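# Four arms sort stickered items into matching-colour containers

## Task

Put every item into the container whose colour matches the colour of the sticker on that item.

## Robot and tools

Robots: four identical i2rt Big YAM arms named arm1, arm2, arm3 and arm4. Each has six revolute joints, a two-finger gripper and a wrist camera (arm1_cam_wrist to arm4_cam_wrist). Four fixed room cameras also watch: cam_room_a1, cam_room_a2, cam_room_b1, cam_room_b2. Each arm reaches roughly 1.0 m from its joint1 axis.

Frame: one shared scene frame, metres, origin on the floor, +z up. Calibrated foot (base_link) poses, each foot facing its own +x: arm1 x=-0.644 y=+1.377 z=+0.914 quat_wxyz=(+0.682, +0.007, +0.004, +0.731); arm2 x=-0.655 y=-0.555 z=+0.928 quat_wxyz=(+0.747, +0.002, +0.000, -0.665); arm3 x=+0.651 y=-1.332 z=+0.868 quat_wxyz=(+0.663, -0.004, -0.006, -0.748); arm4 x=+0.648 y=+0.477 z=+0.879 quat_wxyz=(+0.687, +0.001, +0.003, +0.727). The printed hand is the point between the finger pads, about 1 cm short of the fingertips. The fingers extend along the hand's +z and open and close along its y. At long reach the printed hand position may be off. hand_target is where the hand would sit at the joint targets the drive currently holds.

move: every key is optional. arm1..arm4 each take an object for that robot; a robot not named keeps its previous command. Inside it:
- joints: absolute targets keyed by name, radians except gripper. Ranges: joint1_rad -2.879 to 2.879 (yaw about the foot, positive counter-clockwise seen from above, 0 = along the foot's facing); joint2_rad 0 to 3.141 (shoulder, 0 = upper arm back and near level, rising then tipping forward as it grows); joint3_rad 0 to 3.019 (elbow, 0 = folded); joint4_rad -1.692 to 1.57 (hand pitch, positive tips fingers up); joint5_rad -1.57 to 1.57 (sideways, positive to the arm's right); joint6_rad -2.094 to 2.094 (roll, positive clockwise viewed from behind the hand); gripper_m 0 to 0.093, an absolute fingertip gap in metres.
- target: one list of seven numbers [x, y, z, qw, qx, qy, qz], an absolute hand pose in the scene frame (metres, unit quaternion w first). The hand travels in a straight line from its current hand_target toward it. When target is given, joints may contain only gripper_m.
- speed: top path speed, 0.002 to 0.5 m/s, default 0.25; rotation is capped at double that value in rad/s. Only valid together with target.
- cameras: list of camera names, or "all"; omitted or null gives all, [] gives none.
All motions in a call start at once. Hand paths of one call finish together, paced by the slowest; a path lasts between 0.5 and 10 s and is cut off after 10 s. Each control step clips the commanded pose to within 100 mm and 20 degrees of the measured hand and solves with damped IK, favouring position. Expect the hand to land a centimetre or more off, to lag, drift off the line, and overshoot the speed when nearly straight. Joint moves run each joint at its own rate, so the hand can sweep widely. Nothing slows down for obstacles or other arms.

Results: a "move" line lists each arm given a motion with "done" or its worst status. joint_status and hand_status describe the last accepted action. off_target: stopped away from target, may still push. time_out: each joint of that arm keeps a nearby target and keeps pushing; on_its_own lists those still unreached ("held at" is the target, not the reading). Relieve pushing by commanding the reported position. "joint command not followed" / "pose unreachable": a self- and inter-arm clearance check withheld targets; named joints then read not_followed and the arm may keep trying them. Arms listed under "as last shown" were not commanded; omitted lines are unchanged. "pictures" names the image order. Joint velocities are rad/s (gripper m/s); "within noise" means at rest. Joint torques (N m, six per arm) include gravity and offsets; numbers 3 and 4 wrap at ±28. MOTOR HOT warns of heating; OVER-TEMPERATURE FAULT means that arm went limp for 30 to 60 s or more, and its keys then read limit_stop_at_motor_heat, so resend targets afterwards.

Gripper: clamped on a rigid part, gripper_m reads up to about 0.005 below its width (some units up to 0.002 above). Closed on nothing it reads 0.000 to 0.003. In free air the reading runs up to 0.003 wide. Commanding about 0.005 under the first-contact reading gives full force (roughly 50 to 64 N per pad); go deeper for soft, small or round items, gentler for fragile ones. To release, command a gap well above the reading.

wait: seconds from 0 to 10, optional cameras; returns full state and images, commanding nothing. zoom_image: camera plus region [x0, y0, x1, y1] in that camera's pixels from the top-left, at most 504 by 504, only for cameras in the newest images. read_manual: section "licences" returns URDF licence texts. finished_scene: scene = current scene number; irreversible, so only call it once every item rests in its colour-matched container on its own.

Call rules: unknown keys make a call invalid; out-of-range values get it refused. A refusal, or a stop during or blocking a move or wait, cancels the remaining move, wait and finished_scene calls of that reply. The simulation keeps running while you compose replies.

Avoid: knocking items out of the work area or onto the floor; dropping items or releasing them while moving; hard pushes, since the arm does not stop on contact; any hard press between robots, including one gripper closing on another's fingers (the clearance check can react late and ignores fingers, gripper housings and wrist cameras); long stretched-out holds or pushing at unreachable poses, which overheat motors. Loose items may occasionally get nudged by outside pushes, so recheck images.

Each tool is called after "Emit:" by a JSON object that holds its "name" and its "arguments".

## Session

Emit:
{"name": "move", "arguments": {"arm1": {"joints": {"joint1_rad": 1.55, "joint2_rad": 1.3, "joint3_rad": 1.3, "joint4_rad": -0.9, "joint5_rad": 0, "joint6_rad": 0, "gripper_m": 0.09}}, "arm2": {"joints": {"joint1_rad": -1.5, "joint2_rad": 1.3, "joint3_rad": 1.3, "joint4_rad": -0.9, "joint5_rad": 0, "joint6_rad": 0, "gripper_m": 0.09}}, "arm3": {"joints": {"joint1_rad": 1.57, "joint2_rad": 1.3, "joint3_rad": 1.3, "joint4_rad": -0.9, "joint5_rad": 0, "joint6_rad": 0, "gripper_m": 0.09}}, "arm4": {"joints": {"joint1_rad": -1.5, "joint2_rad": 1.3, "joint3_rad": 1.3, "joint4_rad": -0.9, "joint5_rad": 0, "joint6_rad": 0, "gripper_m": 0.09}}}}

Scene clock: 1.90 s.
Joint torques (N m): arm1=[-2.08 -9.64 13.57 1.78 0.08 0.01] | arm2=[0.97 -11.69 12.27 2.41 -0.03 -0.09] | arm3=[1.32 -13.16 10.29 1.65 0.11 -0.11] | arm4=[1.14 -14.1 10.33 1.43 0.05 0.17]
Motor temperatures (°C): arm1=[20 23 27 23 21 21 21] | arm2=[23 24 26 22 22 20 23] | arm3=[24 23 24 23 24 23 23] | arm4=[22 22 24 22 24 21 24]
Heat: arm1: hottest joint3_rad 27 °C; arm2: hottest joint3_rad 26 °C; arm3: hottest joint1_rad 24 °C; arm4: hottest joint3_rad 24 °C.
move: arm1 done; arm2 done; arm3 done; arm4 done
Joint velocities: within noise
arm1.joint_positions: joint1_rad=+1.551 joint2_rad=+1.318 joint3_rad=+1.279 joint4_rad=-0.913 joint5_rad=-0.002 joint6_rad=+0.007 gripper_m=+0.09006
arm1.joint_status: all done
arm1.hand: x=-1.1557 y=+1.3514 z=+1.2210 quat_wxyz=(+0.008, +0.950, +0.021, -0.312) (m; scene frame)
arm1.hand_target: x=-1.1589 y=+1.3520 z=+1.2431 quat_wxyz=(+0.006, +0.941, +0.023, -0.336) (m; scene frame)
arm1.hand_status: not commanded
arm2.joint_positions: joint1_rad=-1.504 joint2_rad=+1.293 joint3_rad=+1.294 joint4_rad=-0.911 joint5_rad=+0.000 joint6_rad=+0.015 gripper_m=+0.09010
arm2.joint_status: all done
arm2.hand: x=-1.1634 y=-0.6499 z=+1.2466 quat_wxyz=(-0.031, -0.943, -0.080, +0.322) (m; scene frame)
arm2.hand_target: x=-1.1674 y=-0.6531 z=+1.2477 quat_wxyz=(-0.029, -0.941, -0.089, +0.327) (m; scene frame)
arm2.hand_status: not commanded
arm3.joint_positions: joint1_rad=+1.568 joint2_rad=+1.310 joint3_rad=+1.295 joint4_rad=-0.909 joint5_rad=-0.002 joint6_rad=+0.006 gripper_m=+0.09006
arm3.joint_status: all done
arm3.hand: x=+1.1664 y=-1.3915 z=+1.1807 quat_wxyz=(-0.318, -0.059, -0.946, +0.024) (m; scene frame)
arm3.hand_target: x=+1.1675 y=-1.3909 z=+1.1896 quat_wxyz=(-0.329, -0.055, -0.942, +0.027) (m; scene frame)
arm3.hand_status: not commanded
arm4.joint_positions: joint1_rad=-1.505 joint2_rad=+1.316 joint3_rad=+1.285 joint4_rad=-0.913 joint5_rad=+0.001 joint6_rad=-0.012 gripper_m=+0.09012
arm4.joint_status: all done
arm4.hand: x=+1.1638 y=+0.5408 z=+1.1795 quat_wxyz=(-0.306, +0.064, -0.950, -0.015) (m; scene frame)
arm4.hand_target: x=+1.1661 y=+0.5439 z=+1.1975 quat_wxyz=(-0.326, +0.061, -0.943, -0.019) (m; scene frame)
arm4.hand_status: not commanded
pictures: arm1_cam_wrist, arm2_cam_wrist, arm3_cam_wrist, arm4_cam_wrist, cam_room_a1, cam_room_a2, cam_room_b1, cam_room_b2
Images, in order (width x height): arm1_cam_wrist 672x504, arm2_cam_wrist 672x504, arm3_cam_wrist 672x504, arm4_cam_wrist 672x504, cam_room_a1 672x504, cam_room_a2 672x504, cam_room_b1 672x504, cam_room_b2 672x504.

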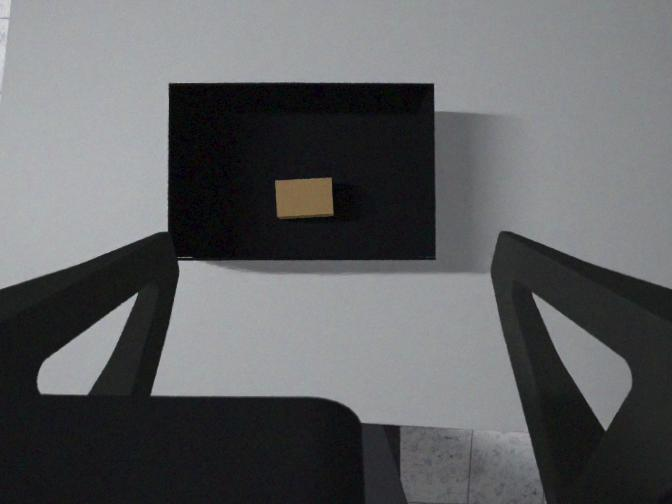

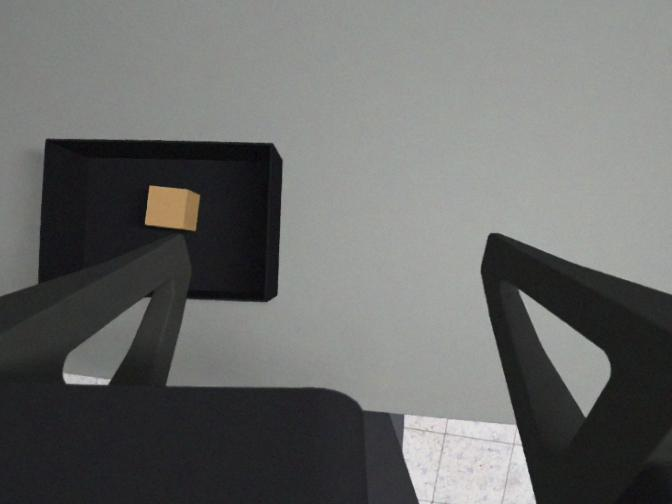

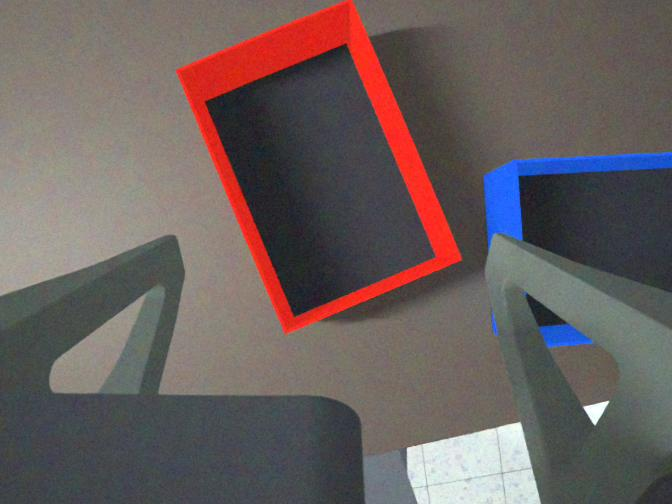

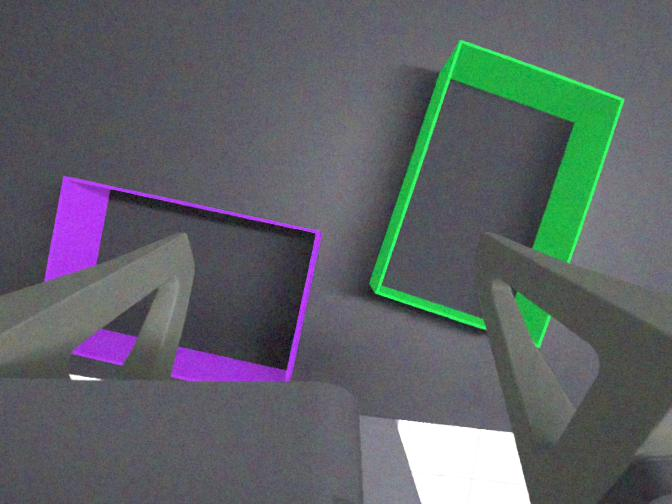

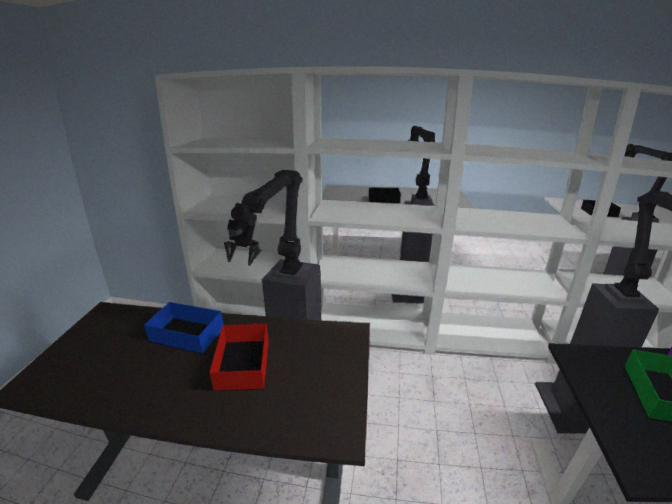

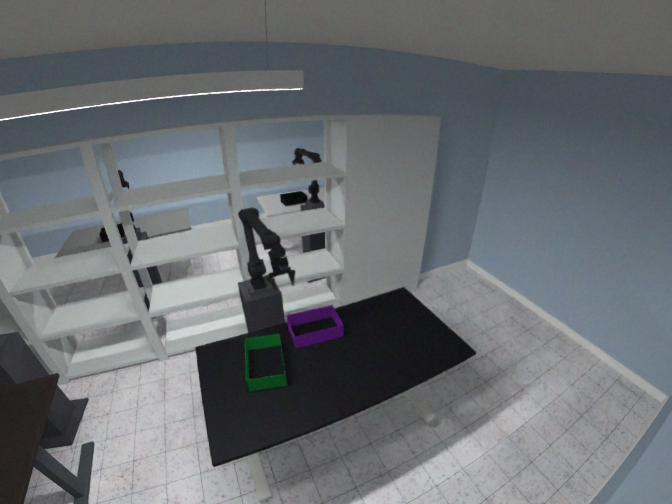

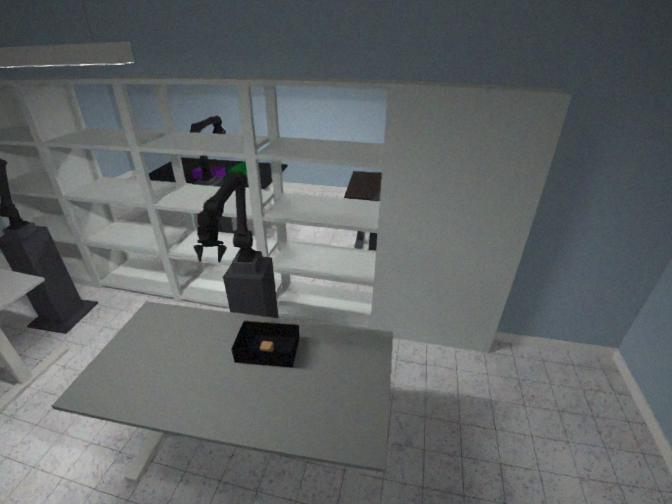

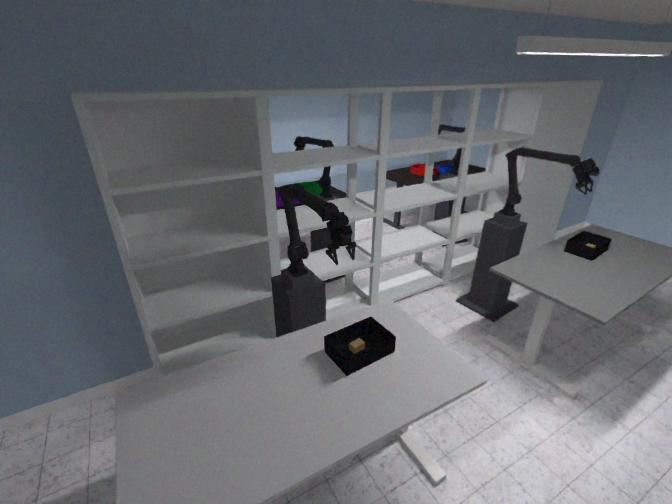

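Emit:
{"name": "move", "arguments": {"arm1": {"target":[-1.258,1.314,0.905,-0.0045,-0.9845,-0.0258,0.1735],"speed":0.4}, "arm2": {"target":[-1.215,-0.895,0.905,-0.0098,-0.9832,-0.0558,0.1733],"speed":0.4}, "cameras": ["arm1_cam_wrist","arm2_cam_wrist","cam_room_b1","cam_room_b2","cam_room_a1","cam_room_a2"]}}

Emit:
{"name": "zoom_image", "arguments": {"camera": "cam_room_b1", "region": [230, 320, 305, 370]}}

Emit:
{"name": "zoom_image", "arguments": {"camera": "cam_room_b2", "region": [320, 315, 400, 375]}}

Scene clock: 54.37 s.
Joint torques (N m): arm1=[-1.32 -16.56 12.74 1.37 0.03 0.16] | arm2=[0.32 -20.72 13.15 1.33 0.32 0.22] | arm3=[1.26 -12.98 10.29 1.63 0.11 -0.11] | arm4=[1.26 -13.8 10.37 1.29 0.07 0.16]
Motor temperatures (°C): arm1=[20 24 32 23 21 21 21] | arm2=[23 25 31 22 22 20 23] | arm3=[24 23 28 23 24 23 23] | arm4=[21 23 34 22 24 21 24]
Heat: arm1: hottest joint3_rad 32 °C; arm2: hottest joint3_rad 31 °C; arm3: hottest joint3_rad 28 °C; arm4: hottest joint3_rad 34 °C.
move: arm1 off_target; arm2 off_target
Joint velocities: within noise
arm1.joint_positions: joint1_rad=+1.600 joint2_rad=+1.992 joint3_rad=+1.266 joint4_rad=-0.585 joint5_rad=+0.014 joint6_rad=+0.046 gripper_m=+0.09006
arm1.joint_status: not commanded
arm1.hand: x=-1.2293 y=+1.3229 z=+0.8800 quat_wxyz=(+0.001, +0.990, +0.025, -0.137) (m; scene frame)
arm1.hand_target: x=-1.2563 y=+1.3141 z=+0.9061 quat_wxyz=(+0.005, +0.984, +0.026, -0.173) (m; scene frame)
arm1.hand_status: off_target (0.039 m and 4.2 deg from the pose sent, 0.334 m and 16.4 deg at the start)
arm2.joint_positions: joint1_rad=-1.095 joint2_rad=+2.061 joint3_rad=+1.417 joint4_rad=-0.647 joint5_rad=+0.151 joint6_rad=+0.434 gripper_m=+0.09010
arm2.joint_status: not commanded
arm2.hand: x=-1.1946 y=-0.8868 z=+0.8948 quat_wxyz=(-0.002, -0.985, -0.068, +0.157) (m; scene frame)
arm2.hand_target: x=-1.2142 y=-0.8946 z=+0.9056 quat_wxyz=(-0.010, -0.983, -0.056, +0.174) (m; scene frame)
arm2.hand_status: off_target (0.024 m and 2.6 deg from the pose sent, 0.424 m and 18.1 deg at the start)
arm3, arm4: as last shown
pictures: arm1_cam_wrist, arm2_cam_wrist, cam_room_a1, cam_room_a2, cam_room_b1, cam_room_b2
Images, in order (width x height): arm1_cam_wrist 672x504, arm2_cam_wrist 672x504, cam_room_a1 672x504, cam_room_a2 672x504, cam_room_b1 672x504, cam_room_b2 672x504.

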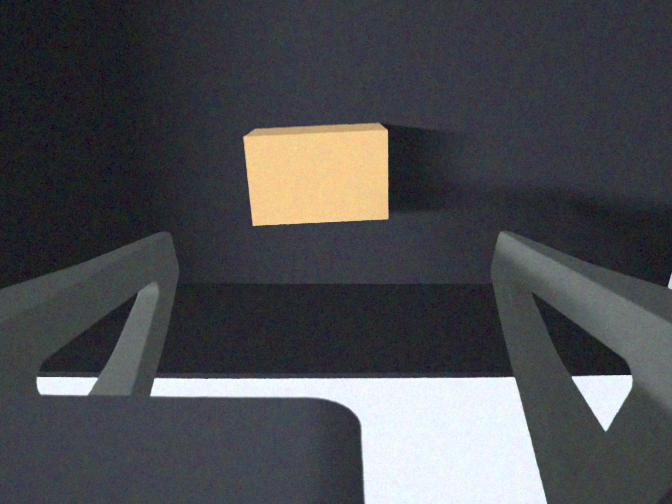

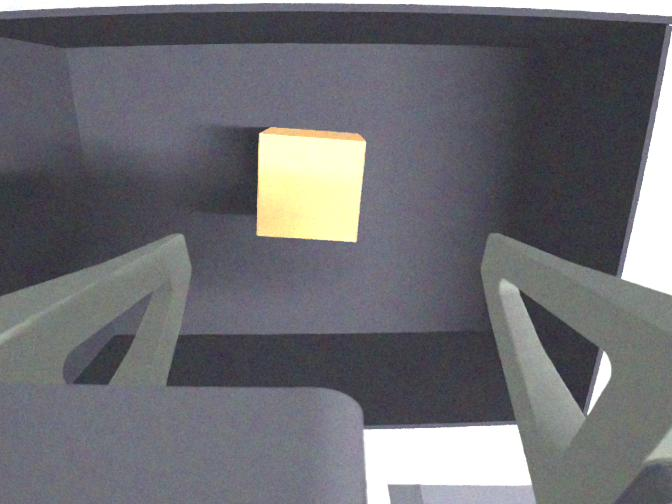

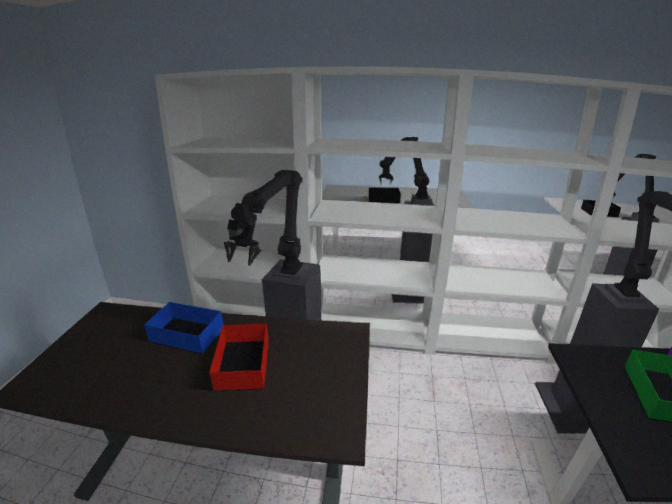

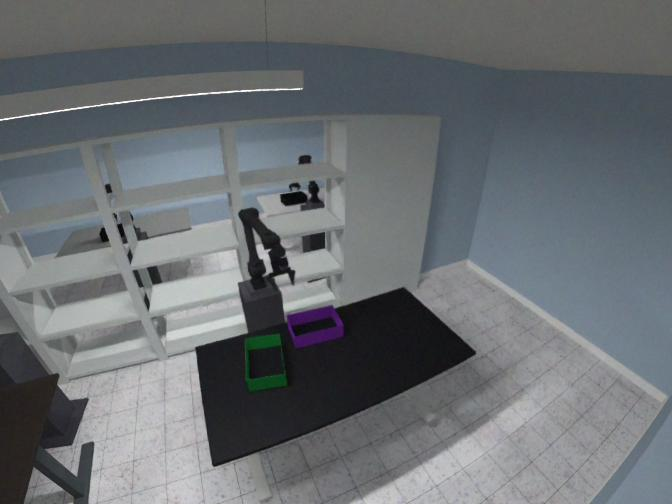

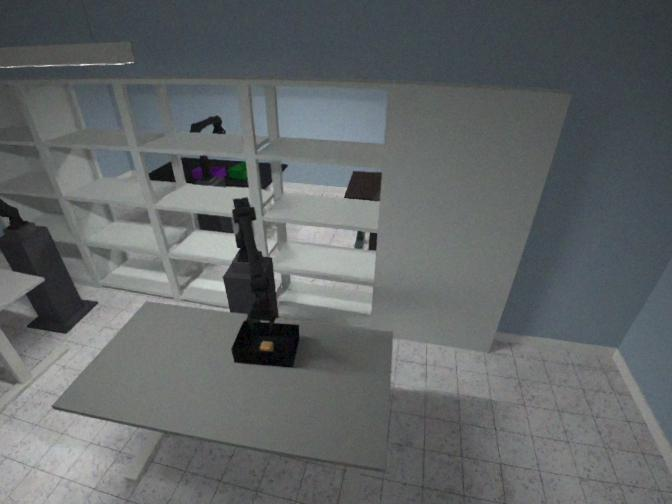

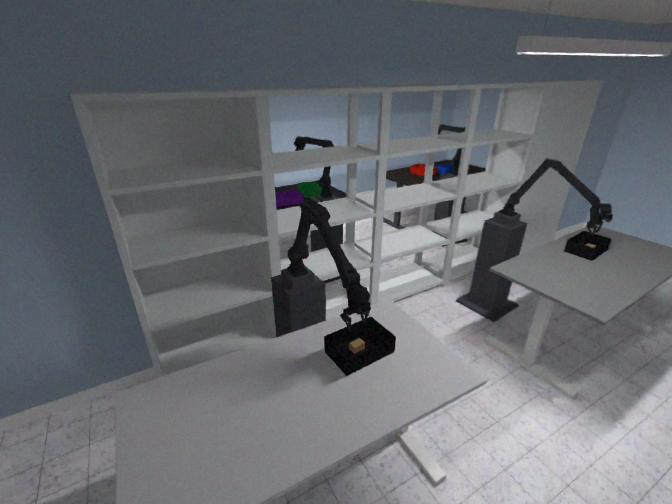

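Scaled by 6.720.

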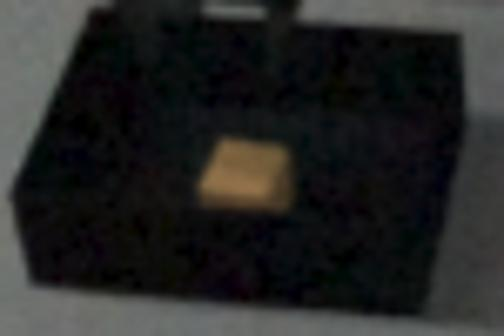

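Scaled by 6.300.

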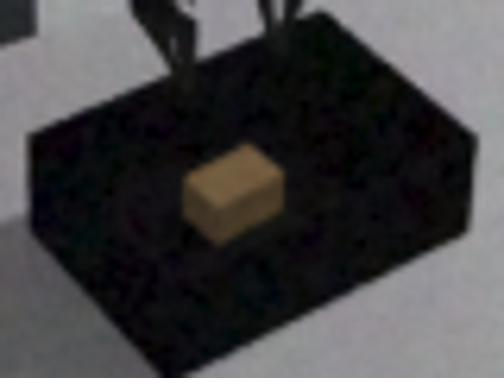

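Emit:
{"name": "move", "arguments": {"arm1": {"target":[-1.269,1.307,0.757,-0.0083,-0.9836,-0.0473,0.1734],"speed":0.25}, "arm2": {"target":[-1.222,-0.907,0.757,-0.0068,-0.984,-0.0387,0.1735],"speed":0.25}, "arm4": {"joints":{"joint1_rad":0.89,"joint2_rad":0.75,"joint3_rad":0.9,"joint4_rad":-1.2}}, "arm3": {"joints":{"joint1_rad":-1.96,"joint2_rad":0.75,"joint3_rad":0.9,"joint4_rad":-1.2}}, "cameras": ["arm1_cam_wrist","arm2_cam_wrist"]}}

Emit:
{"name": "move", "arguments": {"arm1": {"joints":{"gripper_m":0.04}}, "arm2": {"joints":{"gripper_m":0.035}}, "cameras": ["arm1_cam_wrist","arm2_cam_wrist"]}}

Scene clock: 88.10 s.
Joint torques (N m): arm1=[-0.56 -17.55 9.87 1.58 -0.06 -0.05] | arm2=[1.38 -22.42 10.71 1.83 0.34 0.22] | arm3=[0.67 -2.73 8.99 0.72 -0.08 -0.1] | arm4=[1.2 -2.55 9.06 0.54 0.14 0.14]
Motor temperatures (°C): arm1=[20 24 35 23 21 21 21] | arm2=[23 26 33 22 22 20 23] | arm3=[24 24 29 23 24 23 23] | arm4=[21 23 36 22 24 21 24]
Heat: arm1: hottest joint3_rad 35 °C; arm2: hottest joint3_rad 33 °C; arm3: hottest joint3_rad 29 °C; arm4: hottest joint3_rad 36 °C.
move: arm1 off_target; arm2 off_target; arm3 done; arm4 done
Joint velocities: within noise
arm1.joint_positions: joint1_rad=+1.606 joint2_rad=+2.286 joint3_rad=+1.301 joint4_rad=-0.312 joint5_rad=+0.004 joint6_rad=+0.027 gripper_m=+0.09006
arm1.joint_status: not commanded
arm1.hand: x=-1.2427 y=+1.3168 z=+0.7403 quat_wxyz=(+0.005, +0.989, +0.038, -0.144) (m; scene frame)
arm1.hand_target: x=-1.2679 y=+1.3070 z=+0.7579 quat_wxyz=(+0.008, +0.984, +0.047, -0.173) (m; scene frame)
arm1.hand_status: off_target (0.033 m and 3.6 deg from the pose sent, 0.130 m and 5.0 deg at the start)
arm2.joint_positions: joint1_rad=-1.095 joint2_rad=+2.348 joint3_rad=+1.477 joint4_rad=-0.432 joint5_rad=+0.166 joint6_rad=+0.481 gripper_m=+0.09010
arm2.joint_status: not commanded
arm2.hand: x=-1.2068 y=-0.8917 z=+0.7516 quat_wxyz=(+0.004, -0.987, -0.044, +0.155) (m; scene frame)
arm2.hand_target: x=-1.2212 y=-0.9067 z=+0.7577 quat_wxyz=(-0.007, -0.984, -0.039, +0.173) (m; scene frame)
arm2.hand_status: off_target (0.022 m and 2.5 deg from the pose sent, 0.142 m and 3.9 deg at the start)
arm3.joint_positions: joint1_rad=-1.950 joint2_rad=+0.750 joint3_rad=+0.908 joint4_rad=-1.193 joint5_rad=+0.002 joint6_rad=+0.005 gripper_m=+0.09006
arm3.joint_status: all done
arm3.hand: x=+0.3933 y=-1.1860 z=+1.1524 quat_wxyz=(+0.060, -0.934, +0.243, +0.254) (m; scene frame)
arm3.hand_target: x=+0.3968 y=-1.1853 z=+1.1475 quat_wxyz=(+0.059, -0.936, +0.245, +0.247) (m; scene frame)
arm3.hand_status: not commanded
arm4.joint_positions: joint1_rad=+0.888 joint2_rad=+0.748 joint3_rad=+0.902 joint4_rad=-1.190 joint5_rad=-0.002 joint6_rad=-0.011 gripper_m=+0.09012
arm4.joint_status: all done
arm4.hand: x=+0.4117 y=+0.6503 z=+1.1645 quat_wxyz=(-0.080, +0.919, -0.293, -0.253) (m; scene frame)
arm4.hand_target: x=+0.4133 y=+0.6488 z=+1.1617 quat_wxyz=(-0.077, +0.919, -0.297, -0.247) (m; scene frame)
arm4.hand_status: not commanded
pictures: arm1_cam_wrist, arm2_cam_wrist
Images, in order (width x height): arm1_cam_wrist 672x504, arm2_cam_wrist 672x504.

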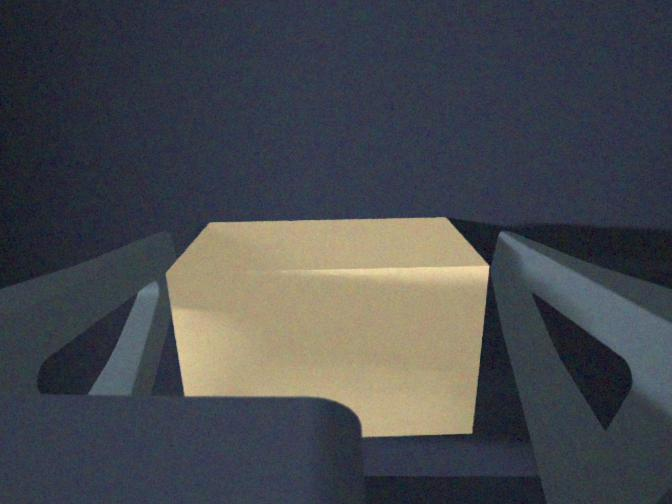

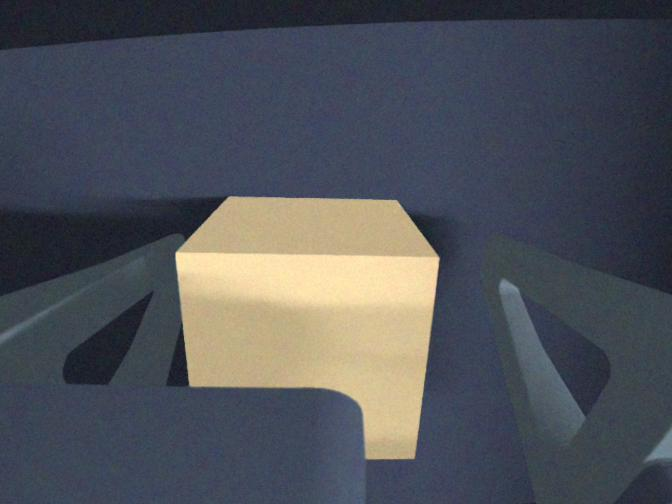

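Scene clock: 88.70 s.
Joint torques (N m): arm1=[-0.32 -17.32 9.88 1.35 0.01 -0.05] | arm2=[1.26 -22.42 10.67 1.81 0.29 0.19] | arm3=[0.56 -2.84 8.98 0.73 -0.08 -0.11] | arm4=[0.97 -2.96 8.96 0.54 0.12 0.14]
Motor temperatures (°C): arm1=[20 24 35 23 21 21 21] | arm2=[23 26 33 22 22 20 23] | arm3=[24 24 29 23 24 23 23] | arm4=[21 23 35 22 24 21 24]
Heat: arm1: hottest joint3_rad 35 °C; arm2: hottest joint3_rad 33 °C; arm3: hottest joint3_rad 29 °C; arm4: hottest joint3_rad 35 °C.
move: arm1 off_target; arm2 off_target
Joint velocities: within noise
arm1.joint_positions: joint1_rad=+1.606 joint2_rad=+2.286 joint3_rad=+1.302 joint4_rad=-0.312 joint5_rad=+0.003 joint6_rad=+0.027 gripper_m=+0.06875
arm1.joint_status: gripper_m off_target (ended at +0.06878, target +0.04000)
arm1.hand: x=-1.2431 y=+1.3166 z=+0.7405 quat_wxyz=(+0.006, +0.989, +0.038, -0.145) (m; scene frame)
arm1.hand_target: x=-1.2679 y=+1.3070 z=+0.7579 quat_wxyz=(+0.008, +0.984, +0.047, -0.173) (m; scene frame)
arm1.hand_status: not commanded
arm2.joint_positions: joint1_rad=-1.095 joint2_rad=+2.348 joint3_rad=+1.477 joint4_rad=-0.431 joint5_rad=+0.167 joint6_rad=+0.483 gripper_m=+0.05294
arm2.joint_status: gripper_m off_target (ended at +0.05297, target +0.03500)
arm2.hand: x=-1.2071 y=-0.8917 z=+0.7518 quat_wxyz=(+0.004, -0.987, -0.043, +0.156) (m; scene frame)
arm2.hand_target: x=-1.2211 y=-0.9067 z=+0.7577 quat_wxyz=(-0.007, -0.984, -0.039, +0.173) (m; scene frame)
arm2.hand_status: not commanded
arm3, arm4: as last shown
pictures: arm1_cam_wrist, arm2_cam_wrist
Images, in order (width x height): arm1_cam_wrist 672x504, arm2_cam_wrist 672x504.

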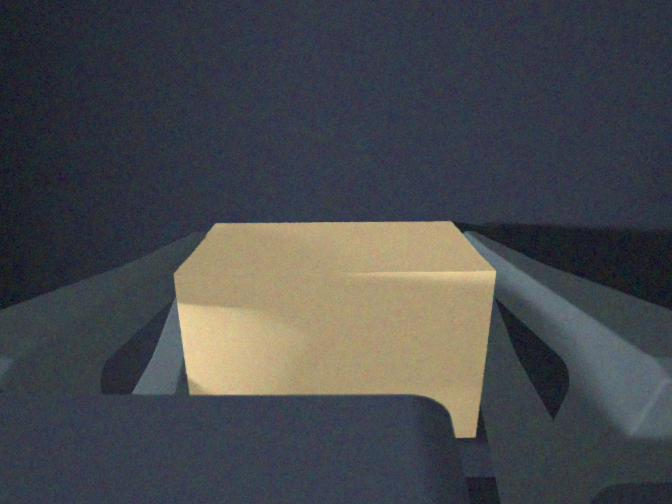

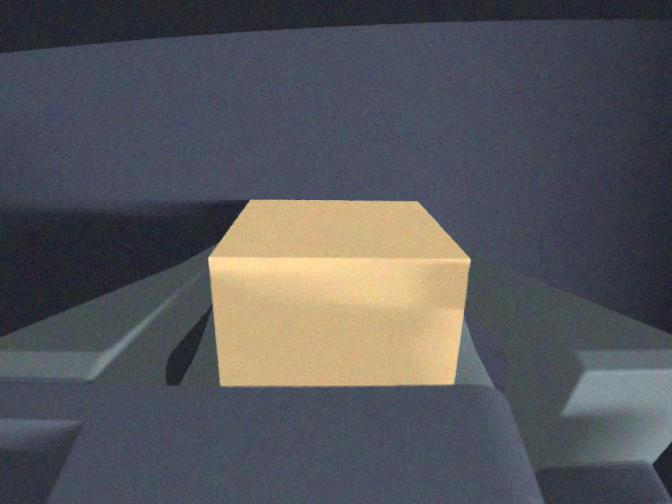

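Emit:
{"name": "move", "arguments": {"arm1": {"target":[-1.24,1.317,0.9,-0.0083,-0.9836,-0.0473,0.1734],"speed":0.4}, "arm2": {"target":[-1.204,-0.892,0.9,-0.0068,-0.984,-0.0387,0.1735],"speed":0.4}, "cameras": []}}

Emit:
{"name": "move", "arguments": {"arm1": {"target":[-0.972,1.343,1.11,-0.0083,-0.9836,-0.0473,0.1734],"speed":0.45}, "arm2": {"target":[-0.937,-0.726,1.11,-0.0068,-0.984,-0.0387,0.1735],"speed":0.45}, "cameras": ["cam_room_b1"]}}

Emit:
{"name": "move", "arguments": {"arm1": {"joints":{"joint1_rad":-2.26,"joint2_rad":0.7,"joint3_rad":0.9,"joint4_rad":-0.5,"joint5_rad":0,"joint6_rad":0}}, "arm2": {"joints":{"joint1_rad":0.925,"joint2_rad":0.7,"joint3_rad":0.9,"joint4_rad":-0.5,"joint5_rad":0,"joint6_rad":0}}, "cameras": ["arm3_cam_wrist","arm4_cam_wrist","cam_room_a1","cam_room_a2","cam_room_b1","cam_room_b2"]}}

Scene clock: 97.70 s.
Joint torques (N m): arm1=[-1.49 -13.68 9.47 0.72 -0.01 -0.06] | arm2=[0.97 -19.43 8.94 0.96 0.26 0.13] | arm3=[0.73 -2.84 8.95 0.7 -0.07 -0.1] | arm4=[0.79 -2.43 8.98 0.61 0.11 0.14]
Motor temperatures (°C): arm1=[20 25 34 23 21 21 21] | arm2=[23 26 33 22 22 20 23] | arm3=[24 24 29 23 24 23 23] | arm4=[21 23 34 22 24 21 24]
Heat: arm1: hottest joint3_rad 34 °C; arm2: hottest joint3_rad 33 °C; arm3: hottest joint3_rad 29 °C; arm4: hottest joint3_rad 34 °C.
move: arm1 done; arm2 off_target
Joint velocities: within noise
arm1.joint_positions: joint1_rad=+1.606 joint2_rad=+1.947 joint3_rad=+1.248 joint4_rad=-0.526 joint5_rad=+0.000 joint6_rad=+0.014 gripper_m=+0.06875
arm1.joint_status: not commanded
arm1.hand: x=-1.2404 y=+1.3156 z=+0.9039 quat_wxyz=(+0.009, +0.983, +0.045, -0.179) (m; scene frame)
arm1.hand_target: x=-1.2400 y=+1.3170 z=+0.9000 quat_wxyz=(+0.008, +0.984, +0.047, -0.173) (m; scene frame)
arm1.hand_status: done (0.004 m and 0.7 deg from the pose sent, 0.160 m and 3.5 deg at the start)
arm2.joint_positions: joint1_rad=-1.095 joint2_rad=+2.035 joint3_rad=+1.437 joint4_rad=-0.617 joint5_rad=+0.167 joint6_rad=+0.483 gripper_m=+0.05294
arm2.joint_status: not commanded
arm2.hand: x=-1.2124 y=-0.8956 z=+0.9212 quat_wxyz=(-0.018, -0.980, -0.039, +0.192) (m; scene frame)
arm2.hand_target: x=-1.2036 y=-0.8918 z=+0.9005 quat_wxyz=(-0.007, -0.984, -0.039, +0.174) (m; scene frame)
arm2.hand_status: off_target (0.023 m and 2.5 deg from the pose sent, 0.148 m and 2.4 deg at the start)
arm3, arm4: as last shown
pictures: none
No camera images: "cameras" was empty.

Scene clock: 99.33 s.
Joint torques (N m): arm1=[-1.79 -2.2 11.56 0.54 -0.01 -0.05] | arm2=[1.49 -5.54 10.26 0.9 0.35 0.21] | arm3=[0.73 -2.84 8.99 0.75 -0.07 -0.11] | arm4=[1.03 -2.61 8.95 0.43 0.14 0.14]
Motor temperatures (°C): arm1=[20 25 34 23 21 21 21] | arm2=[23 26 33 22 22 20 23] | arm3=[24 24 29 23 24 23 23] | arm4=[21 23 34 22 24 21 24]
Heat: arm1: hottest joint3_rad 34 °C; arm2: hottest joint3_rad 33 °C; arm3: hottest joint3_rad 29 °C; arm4: hottest joint3_rad 34 °C.
move: arm1 done; arm2 off_target
Joint velocities: within noise
arm1.joint_positions: joint1_rad=+1.606 joint2_rad=+0.995 joint3_rad=+0.833 joint4_rad=-1.062 joint5_rad=+0.000 joint6_rad=+0.014 gripper_m=+0.06875
arm1.joint_status: not commanded
arm1.hand: x=-0.9720 y=+1.3426 z=+1.1113 quat_wxyz=(+0.009, +0.983, +0.045, -0.180) (m; scene frame)
arm1.hand_target: x=-0.9720 y=+1.3430 z=+1.1101 quat_wxyz=(+0.008, +0.984, +0.047, -0.174) (m; scene frame)
arm1.hand_status: done (0.001 m and 0.8 deg from the pose sent, 0.340 m and 0.7 deg at the start)
arm2.joint_positions: joint1_rad=-1.058 joint2_rad=+1.002 joint3_rad=+0.834 joint4_rad=-1.064 joint5_rad=+0.178 joint6_rad=+0.518 gripper_m=+0.05295
arm2.joint_status: not commanded
arm2.hand: x=-0.9422 y=-0.7267 z=+1.1200 quat_wxyz=(-0.016, -0.981, -0.040, +0.188) (m; scene frame)
arm2.hand_target: x=-0.9369 y=-0.7258 z=+1.1102 quat_wxyz=(-0.007, -0.984, -0.039, +0.174) (m; scene frame)
arm2.hand_status: off_target (0.011 m and 2.0 deg from the pose sent, 0.375 m and 2.5 deg at the start)
arm3, arm4: as last shown
pictures: cam_room_b1
Images, in order (width x height): cam_room_b1 672x504.

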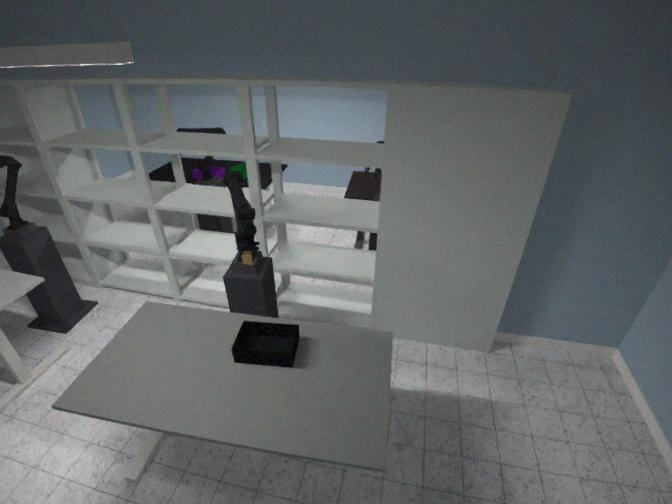

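Scene clock: 101.93 s.
Joint torques (N m): arm1=[-1.9 -0.91 16.49 2.5 -0.04 -0.08] | arm2=[0.97 -3.37 16.08 3.54 0.07 -0.06] | arm3=[0.67 -2.73 8.96 0.72 -0.08 -0.1] | arm4=[1.32 -2.49 8.98 0.5 0.17 0.14]
Motor temperatures (°C): arm1=[20 25 35 23 21 21 22] | arm2=[23 26 34 22 22 20 23] | arm3=[24 24 29 23 24 23 23] | arm4=[21 23 34 22 24 21 24]
Heat: arm1: hottest joint3_rad 35 °C; arm2: hottest joint3_rad 34 °C; arm3: hottest joint3_rad 29 °C; arm4: hottest joint3_rad 34 °C.
move: arm1 done; arm2 done
Joint velocities: within noise
arm1.joint_positions: joint1_rad=-2.255 joint2_rad=+0.704 joint3_rad=+0.851 joint4_rad=-0.520 joint5_rad=+0.002 joint6_rad=+0.006 gripper_m=+0.06886
arm1.joint_status: all done
arm1.hand: x=-0.3245 y=+1.1539 z=+1.3023 quat_wxyz=(-0.531, -0.252, -0.790, +0.171) (m; scene frame)
arm1.hand_target: x=-0.3238 y=+1.1518 z=+1.3380 quat_wxyz=(-0.559, -0.245, -0.771, +0.182) (m; scene frame)
arm1.hand_status: not commanded
arm2.joint_positions: joint1_rad=+0.923 joint2_rad=+0.697 joint3_rad=+0.853 joint4_rad=-0.524 joint5_rad=-0.002 joint6_rad=+0.014 gripper_m=+0.05297
arm2.joint_status: all done
arm2.hand: x=-0.3265 y=-0.7499 z=+1.3248 quat_wxyz=(-0.548, -0.222, -0.794, +0.142) (m; scene frame)
arm2.hand_target: x=-0.3235 y=-0.7514 z=+1.3578 quat_wxyz=(-0.573, -0.211, -0.777, +0.154) (m; scene frame)
arm2.hand_status: not commanded
arm3, arm4: as last shown
pictures: arm3_cam_wrist, arm4_cam_wrist, cam_room_a1, cam_room_a2, cam_room_b1, cam_room_b2
Images, in order (width x height): arm3_cam_wrist 672x504, arm4_cam_wrist 672x504, cam_room_a1 672x504, cam_room_a2 672x504, cam_room_b1 672x504, cam_room_b2 672x504.

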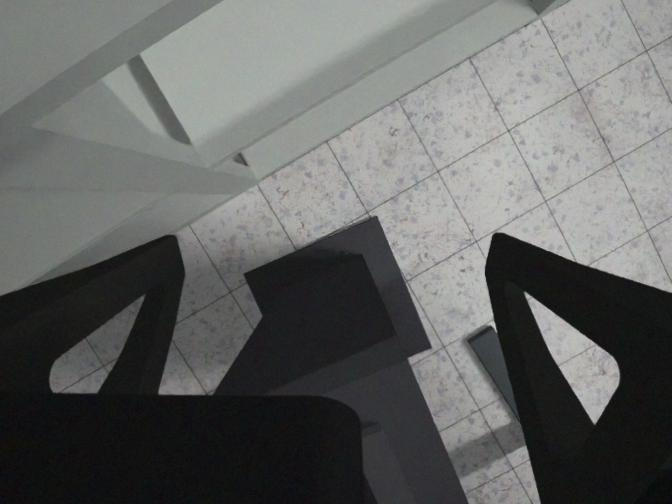

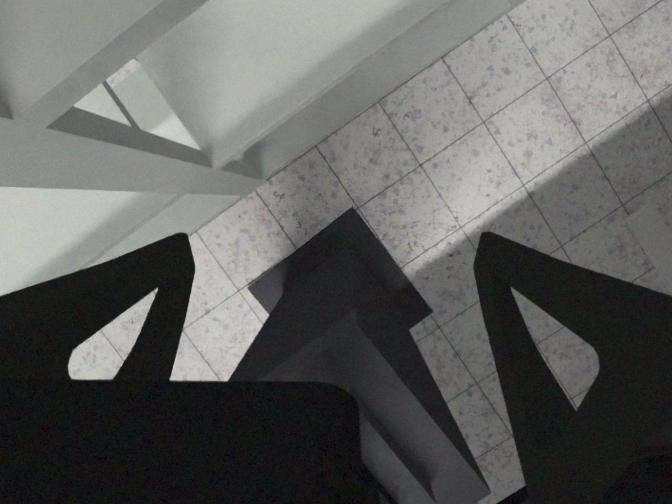

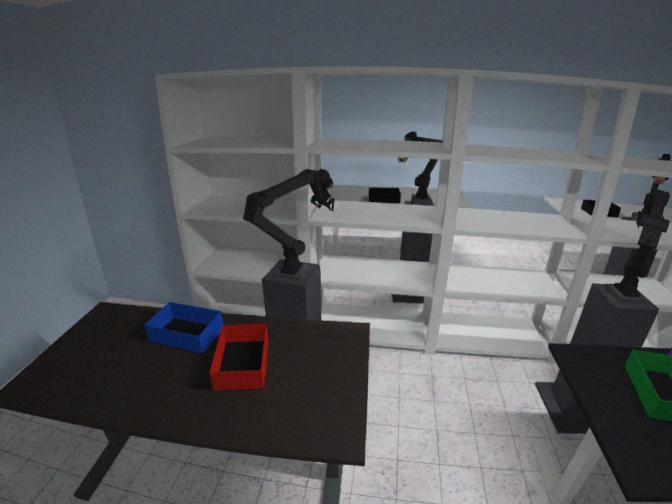

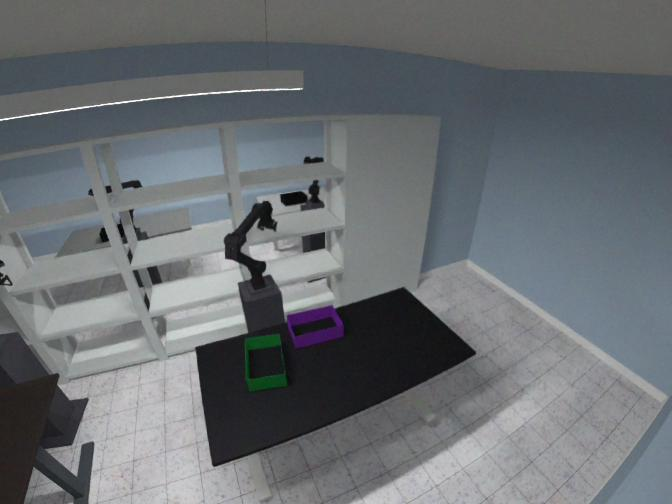

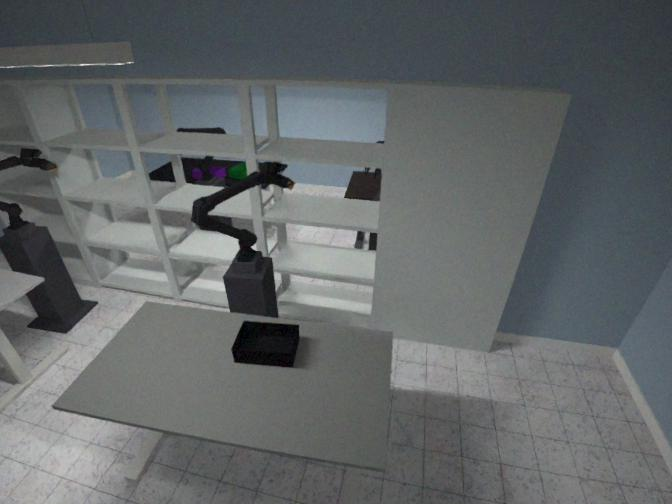

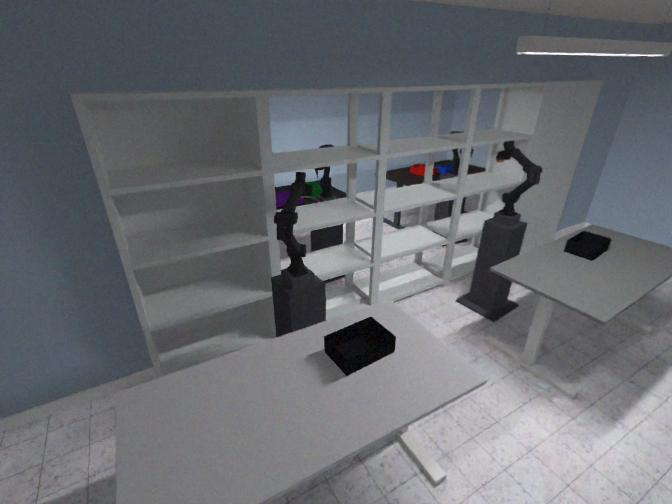

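Zoom on the items.

Emit:
{"name": "zoom_image", "arguments": {"camera": "cam_room_a1", "region": [380, 125, 450, 175]}}

Emit:
{"name": "zoom_image", "arguments": {"camera": "cam_room_a1", "region": [622, 140, 672, 190]}}

Emit:
{"name": "zoom_image", "arguments": {"camera": "cam_room_a2", "region": [290, 145, 340, 180]}}

Emit:
{"name": "zoom_image", "arguments": {"camera": "cam_room_b2", "region": [470, 135, 530, 175]}}

Emit:
{"name": "zoom_image", "arguments": {"camera": "cam_room_b1", "region": [260, 155, 310, 195]}}

Emit:
{"name": "zoom_image", "arguments": {"camera": "cam_room_b1", "region": [20, 140, 70, 180]}}

Emit:
{"name": "zoom_image", "arguments": {"camera": "cam_room_b2", "region": [270, 165, 340, 215]}}

Scaled by 7.200.

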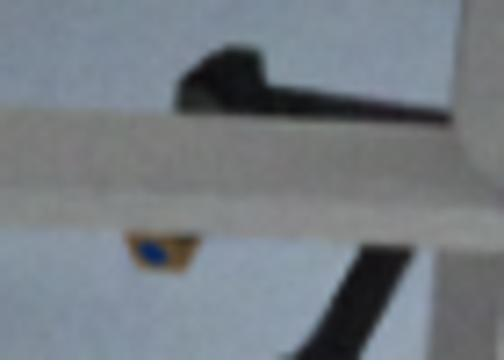

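Scaled by 10.080.

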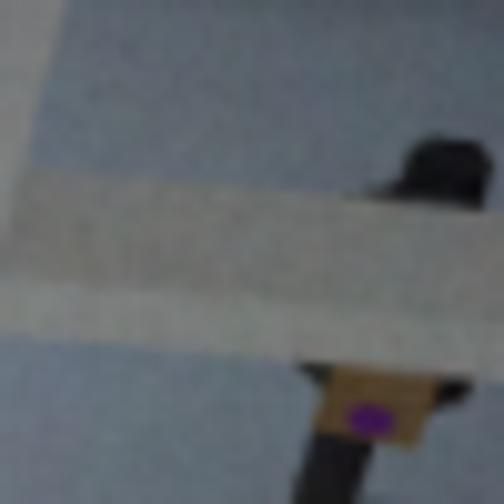

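Scaled by 10.080.

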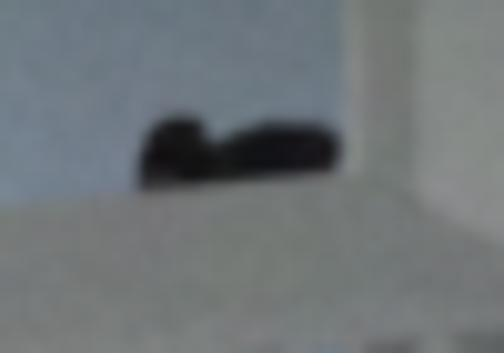

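Scaled by 8.400.

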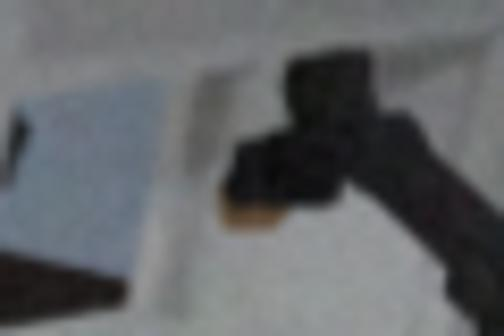

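Scaled by 10.080.

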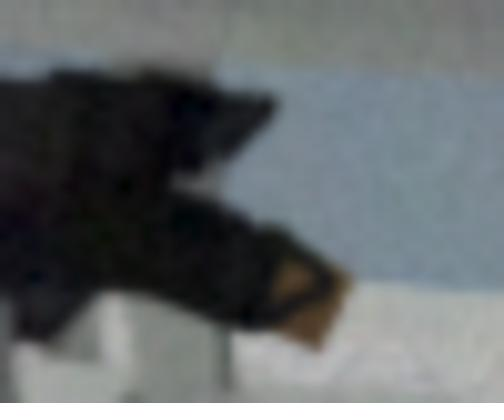

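Scaled by 10.080.

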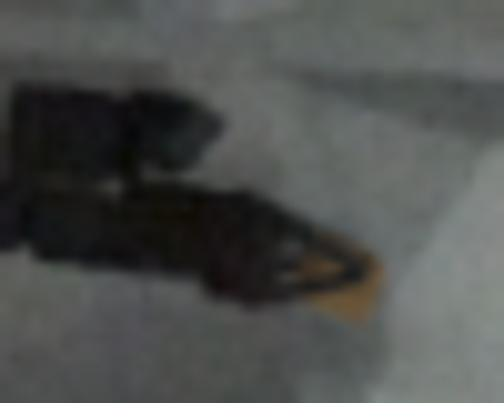

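Scaled by 7.200.

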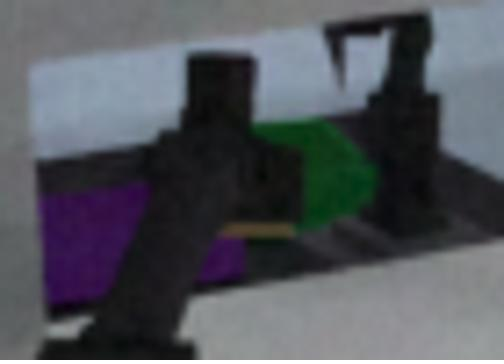

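Emit:
{"name": "move", "arguments": {"arm1": {"joints":{"joint4_rad":-1.4}}, "arm2": {"joints":{"joint4_rad":-1.4}}, "cameras": []}}

Emit:
{"name": "move", "arguments": {"arm1": {"target":[0,0.917,1.08,0.1654,0.2994,0.9382,-0.0528],"speed":0.4}, "arm2": {"target":[0.005,-0.942,1.08,0.1675,0.2582,0.9503,-0.0455],"speed":0.4}, "cameras": []}}

Emit:
{"name": "move", "arguments": {"arm1": {"target":[0,0.917,0.999,0.1654,0.2994,0.9382,-0.0528],"speed":0.12}, "arm2": {"target":[0.005,-0.942,1.001,0.1675,0.2582,0.9503,-0.0455],"speed":0.12}, "cameras": ["arm1_cam_wrist","arm2_cam_wrist"]}}

Scene clock: 125.27 s.
Joint torques (N m): arm1=[-1.96 0.67 15.49 0.5 -0.07 -0.05] | arm2=[0.97 -2.2 15.12 0.95 0.07 -0.06] | arm3=[0.62 -2.73 9.01 0.76 -0.08 -0.1] | arm4=[0.91 -1.9 8.92 0.42 0.16 0.12]
Motor temperatures (°C): arm1=[20 24 39 23 21 21 22] | arm2=[23 25 38 22 22 20 24] | arm3=[24 24 29 23 24 23 23] | arm4=[21 22 33 22 24 21 24]
Heat: arm1: hottest joint3_rad 39 °C; arm2: hottest joint3_rad 38 °C; arm3: hottest joint3_rad 29 °C; arm4: hottest joint3_rad 33 °C.
move: arm1 done; arm2 done
Joint velocities: within noise
arm1.joint_positions: joint1_rad=-2.255 joint2_rad=+0.704 joint3_rad=+0.851 joint4_rad=-1.391 joint5_rad=+0.002 joint6_rad=+0.006 gripper_m=+0.06886
arm1.joint_status: all done
arm1.hand: x=-0.4494 y=+1.2410 z=+1.1612 quat_wxyz=(-0.147, -0.302, -0.941, +0.051) (m; scene frame)
arm1.hand_target: x=-0.4450 y=+1.2371 z=+1.1837 quat_wxyz=(-0.168, -0.300, -0.937, +0.057) (m; scene frame)
arm1.hand_status: not commanded
arm2.joint_positions: joint1_rad=+0.923 joint2_rad=+0.697 joint3_rad=+0.853 joint4_rad=-1.388 joint5_rad=-0.002 joint6_rad=+0.014 gripper_m=+0.05297
arm2.joint_status: all done
arm2.hand: x=-0.4537 y=-0.6747 z=+1.1814 quat_wxyz=(-0.164, -0.265, -0.949, +0.040) (m; scene frame)
arm2.hand_target: x=-0.4491 y=-0.6773 z=+1.2014 quat_wxyz=(-0.179, -0.257, -0.949, +0.046) (m; scene frame)
arm2.hand_status: not commanded
arm3, arm4: as last shown
pictures: none
No camera images: "cameras" was empty.

Scene clock: 127.73 s.
Joint torques (N m): arm1=[-3.43 -21.19 17.07 0.44 -0.05 -0.05] | arm2=[1.03 -23.77 16.57 0.84 0.15 -0.05] | arm3=[0.5 -2.73 8.98 0.72 -0.08 -0.11] | arm4=[0.97 -2.2 8.94 0.46 0.16 0.14]
Motor temperatures (°C): arm1=[20 25 39 23 21 21 22] | arm2=[23 26 38 22 22 20 24] | arm3=[24 24 29 23 24 23 23] | arm4=[21 22 32 22 24 21 24]
Heat: arm1: hottest joint3_rad 39 °C; arm2: hottest joint3_rad 38 °C; arm3: hottest joint3_rad 29 °C; arm4: hottest joint3_rad 32 °C.
move: arm1 off_target; arm2 off_target
Joint velocities: within noise
arm1.joint_positions: joint1_rad=-2.255 joint2_rad=+2.273 joint3_rad=+2.292 joint4_rad=-1.281 joint5_rad=-0.006 joint6_rad=+0.005 gripper_m=+0.06886
arm1.joint_status: not commanded
arm1.hand: x=-0.0083 y=+0.9300 z=+1.0516 quat_wxyz=(-0.140, -0.301, -0.942, +0.044) (m; scene frame)
arm1.hand_target: x=-0.0014 y=+0.9182 z=+1.0802 quat_wxyz=(-0.166, -0.299, -0.938, +0.053) (m; scene frame)
arm1.hand_status: off_target (0.032 m and 3.1 deg from the pose sent, 0.560 m and 2.1 deg at the start)
arm2.joint_positions: joint1_rad=+0.923 joint2_rad=+2.173 joint3_rad=+2.087 joint4_rad=-1.167 joint5_rad=+0.001 joint6_rad=+0.014 gripper_m=+0.05297
arm2.joint_status: not commanded
arm2.hand: x=-0.0090 y=-0.9357 z=+1.0659 quat_wxyz=(-0.153, -0.266, -0.951, +0.039) (m; scene frame)
arm2.hand_target: x=+0.0040 y=-0.9413 z=+1.0800 quat_wxyz=(-0.168, -0.258, -0.950, +0.046) (m; scene frame)
arm2.hand_status: off_target (0.021 m and 2.0 deg from the pose sent, 0.540 m and 1.1 deg at the start)
arm3, arm4: as last shown
pictures: none
No camera images: "cameras" was empty.

Scene clock: 129.03 s.
Joint torques (N m): arm1=[-2.43 -19.9 10.76 1.62 -0.05 -0.02] | arm2=[0.91 -23.24 10.73 2.1 0.09 -0.06] | arm3=[0.67 -2.78 8.98 0.75 -0.08 -0.1] | arm4=[0.5 -2.49 8.95 0.58 0.14 0.13]
Motor temperatures (°C): arm1=[20 25 39 23 21 21 22] | arm2=[23 26 38 22 22 20 24] | arm3=[24 24 29 23 24 23 23] | arm4=[21 22 32 22 24 21 24]
Heat: arm1: hottest joint3_rad 39 °C; arm2: hottest joint3_rad 38 °C; arm3: hottest joint3_rad 29 °C; arm4: hottest joint3_rad 32 °C.
move: arm1 off_target; arm2 off_target
Joint velocities: within noise
arm1.joint_positions: joint1_rad=-2.255 joint2_rad=+2.275 joint3_rad=+2.181 joint4_rad=-1.107 joint5_rad=-0.006 joint6_rad=+0.005 gripper_m=+0.06886
arm1.joint_status: not commanded
arm1.hand: x=+0.0017 y=+0.9226 z=+1.0128 quat_wxyz=(-0.169, -0.299, -0.938, +0.053) (m; scene frame)
arm1.hand_target: x=-0.0002 y=+0.9173 z=+0.9989 quat_wxyz=(-0.165, -0.299, -0.938, +0.053) (m; scene frame)
arm1.hand_status: off_target (0.015 m and 0.4 deg from the pose sent, 0.055 m and 3.1 deg at the start)
arm2.joint_positions: joint1_rad=+0.923 joint2_rad=+2.200 joint3_rad=+2.014 joint4_rad=-1.016 joint5_rad=+0.002 joint6_rad=+0.013 gripper_m=+0.05297
arm2.joint_status: not commanded
arm2.hand: x=+0.0031 y=-0.9428 z=+1.0253 quat_wxyz=(-0.178, -0.265, -0.947, +0.046) (m; scene frame)
arm2.hand_target: x=+0.0044 y=-0.9416 z=+1.0014 quat_wxyz=(-0.168, -0.258, -0.950, +0.045) (m; scene frame)
arm2.hand_status: off_target (0.024 m and 1.5 deg from the pose sent, 0.067 m and 2.0 deg at the start)
arm3, arm4: as last shown
pictures: arm1_cam_wrist, arm2_cam_wrist
Images, in order (width x height): arm1_cam_wrist 672x504, arm2_cam_wrist 672x504.

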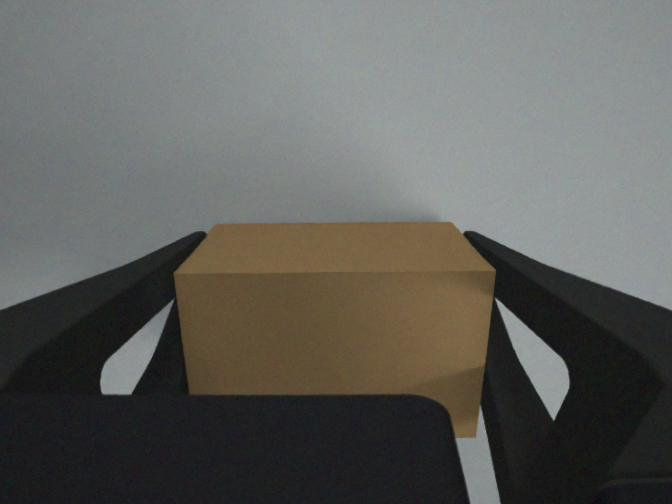

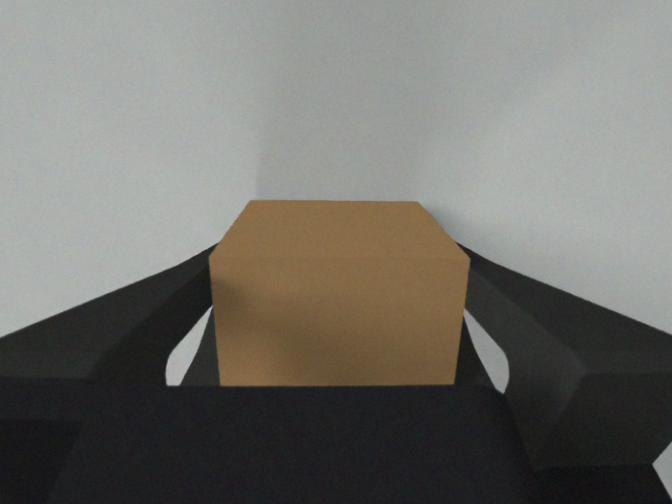

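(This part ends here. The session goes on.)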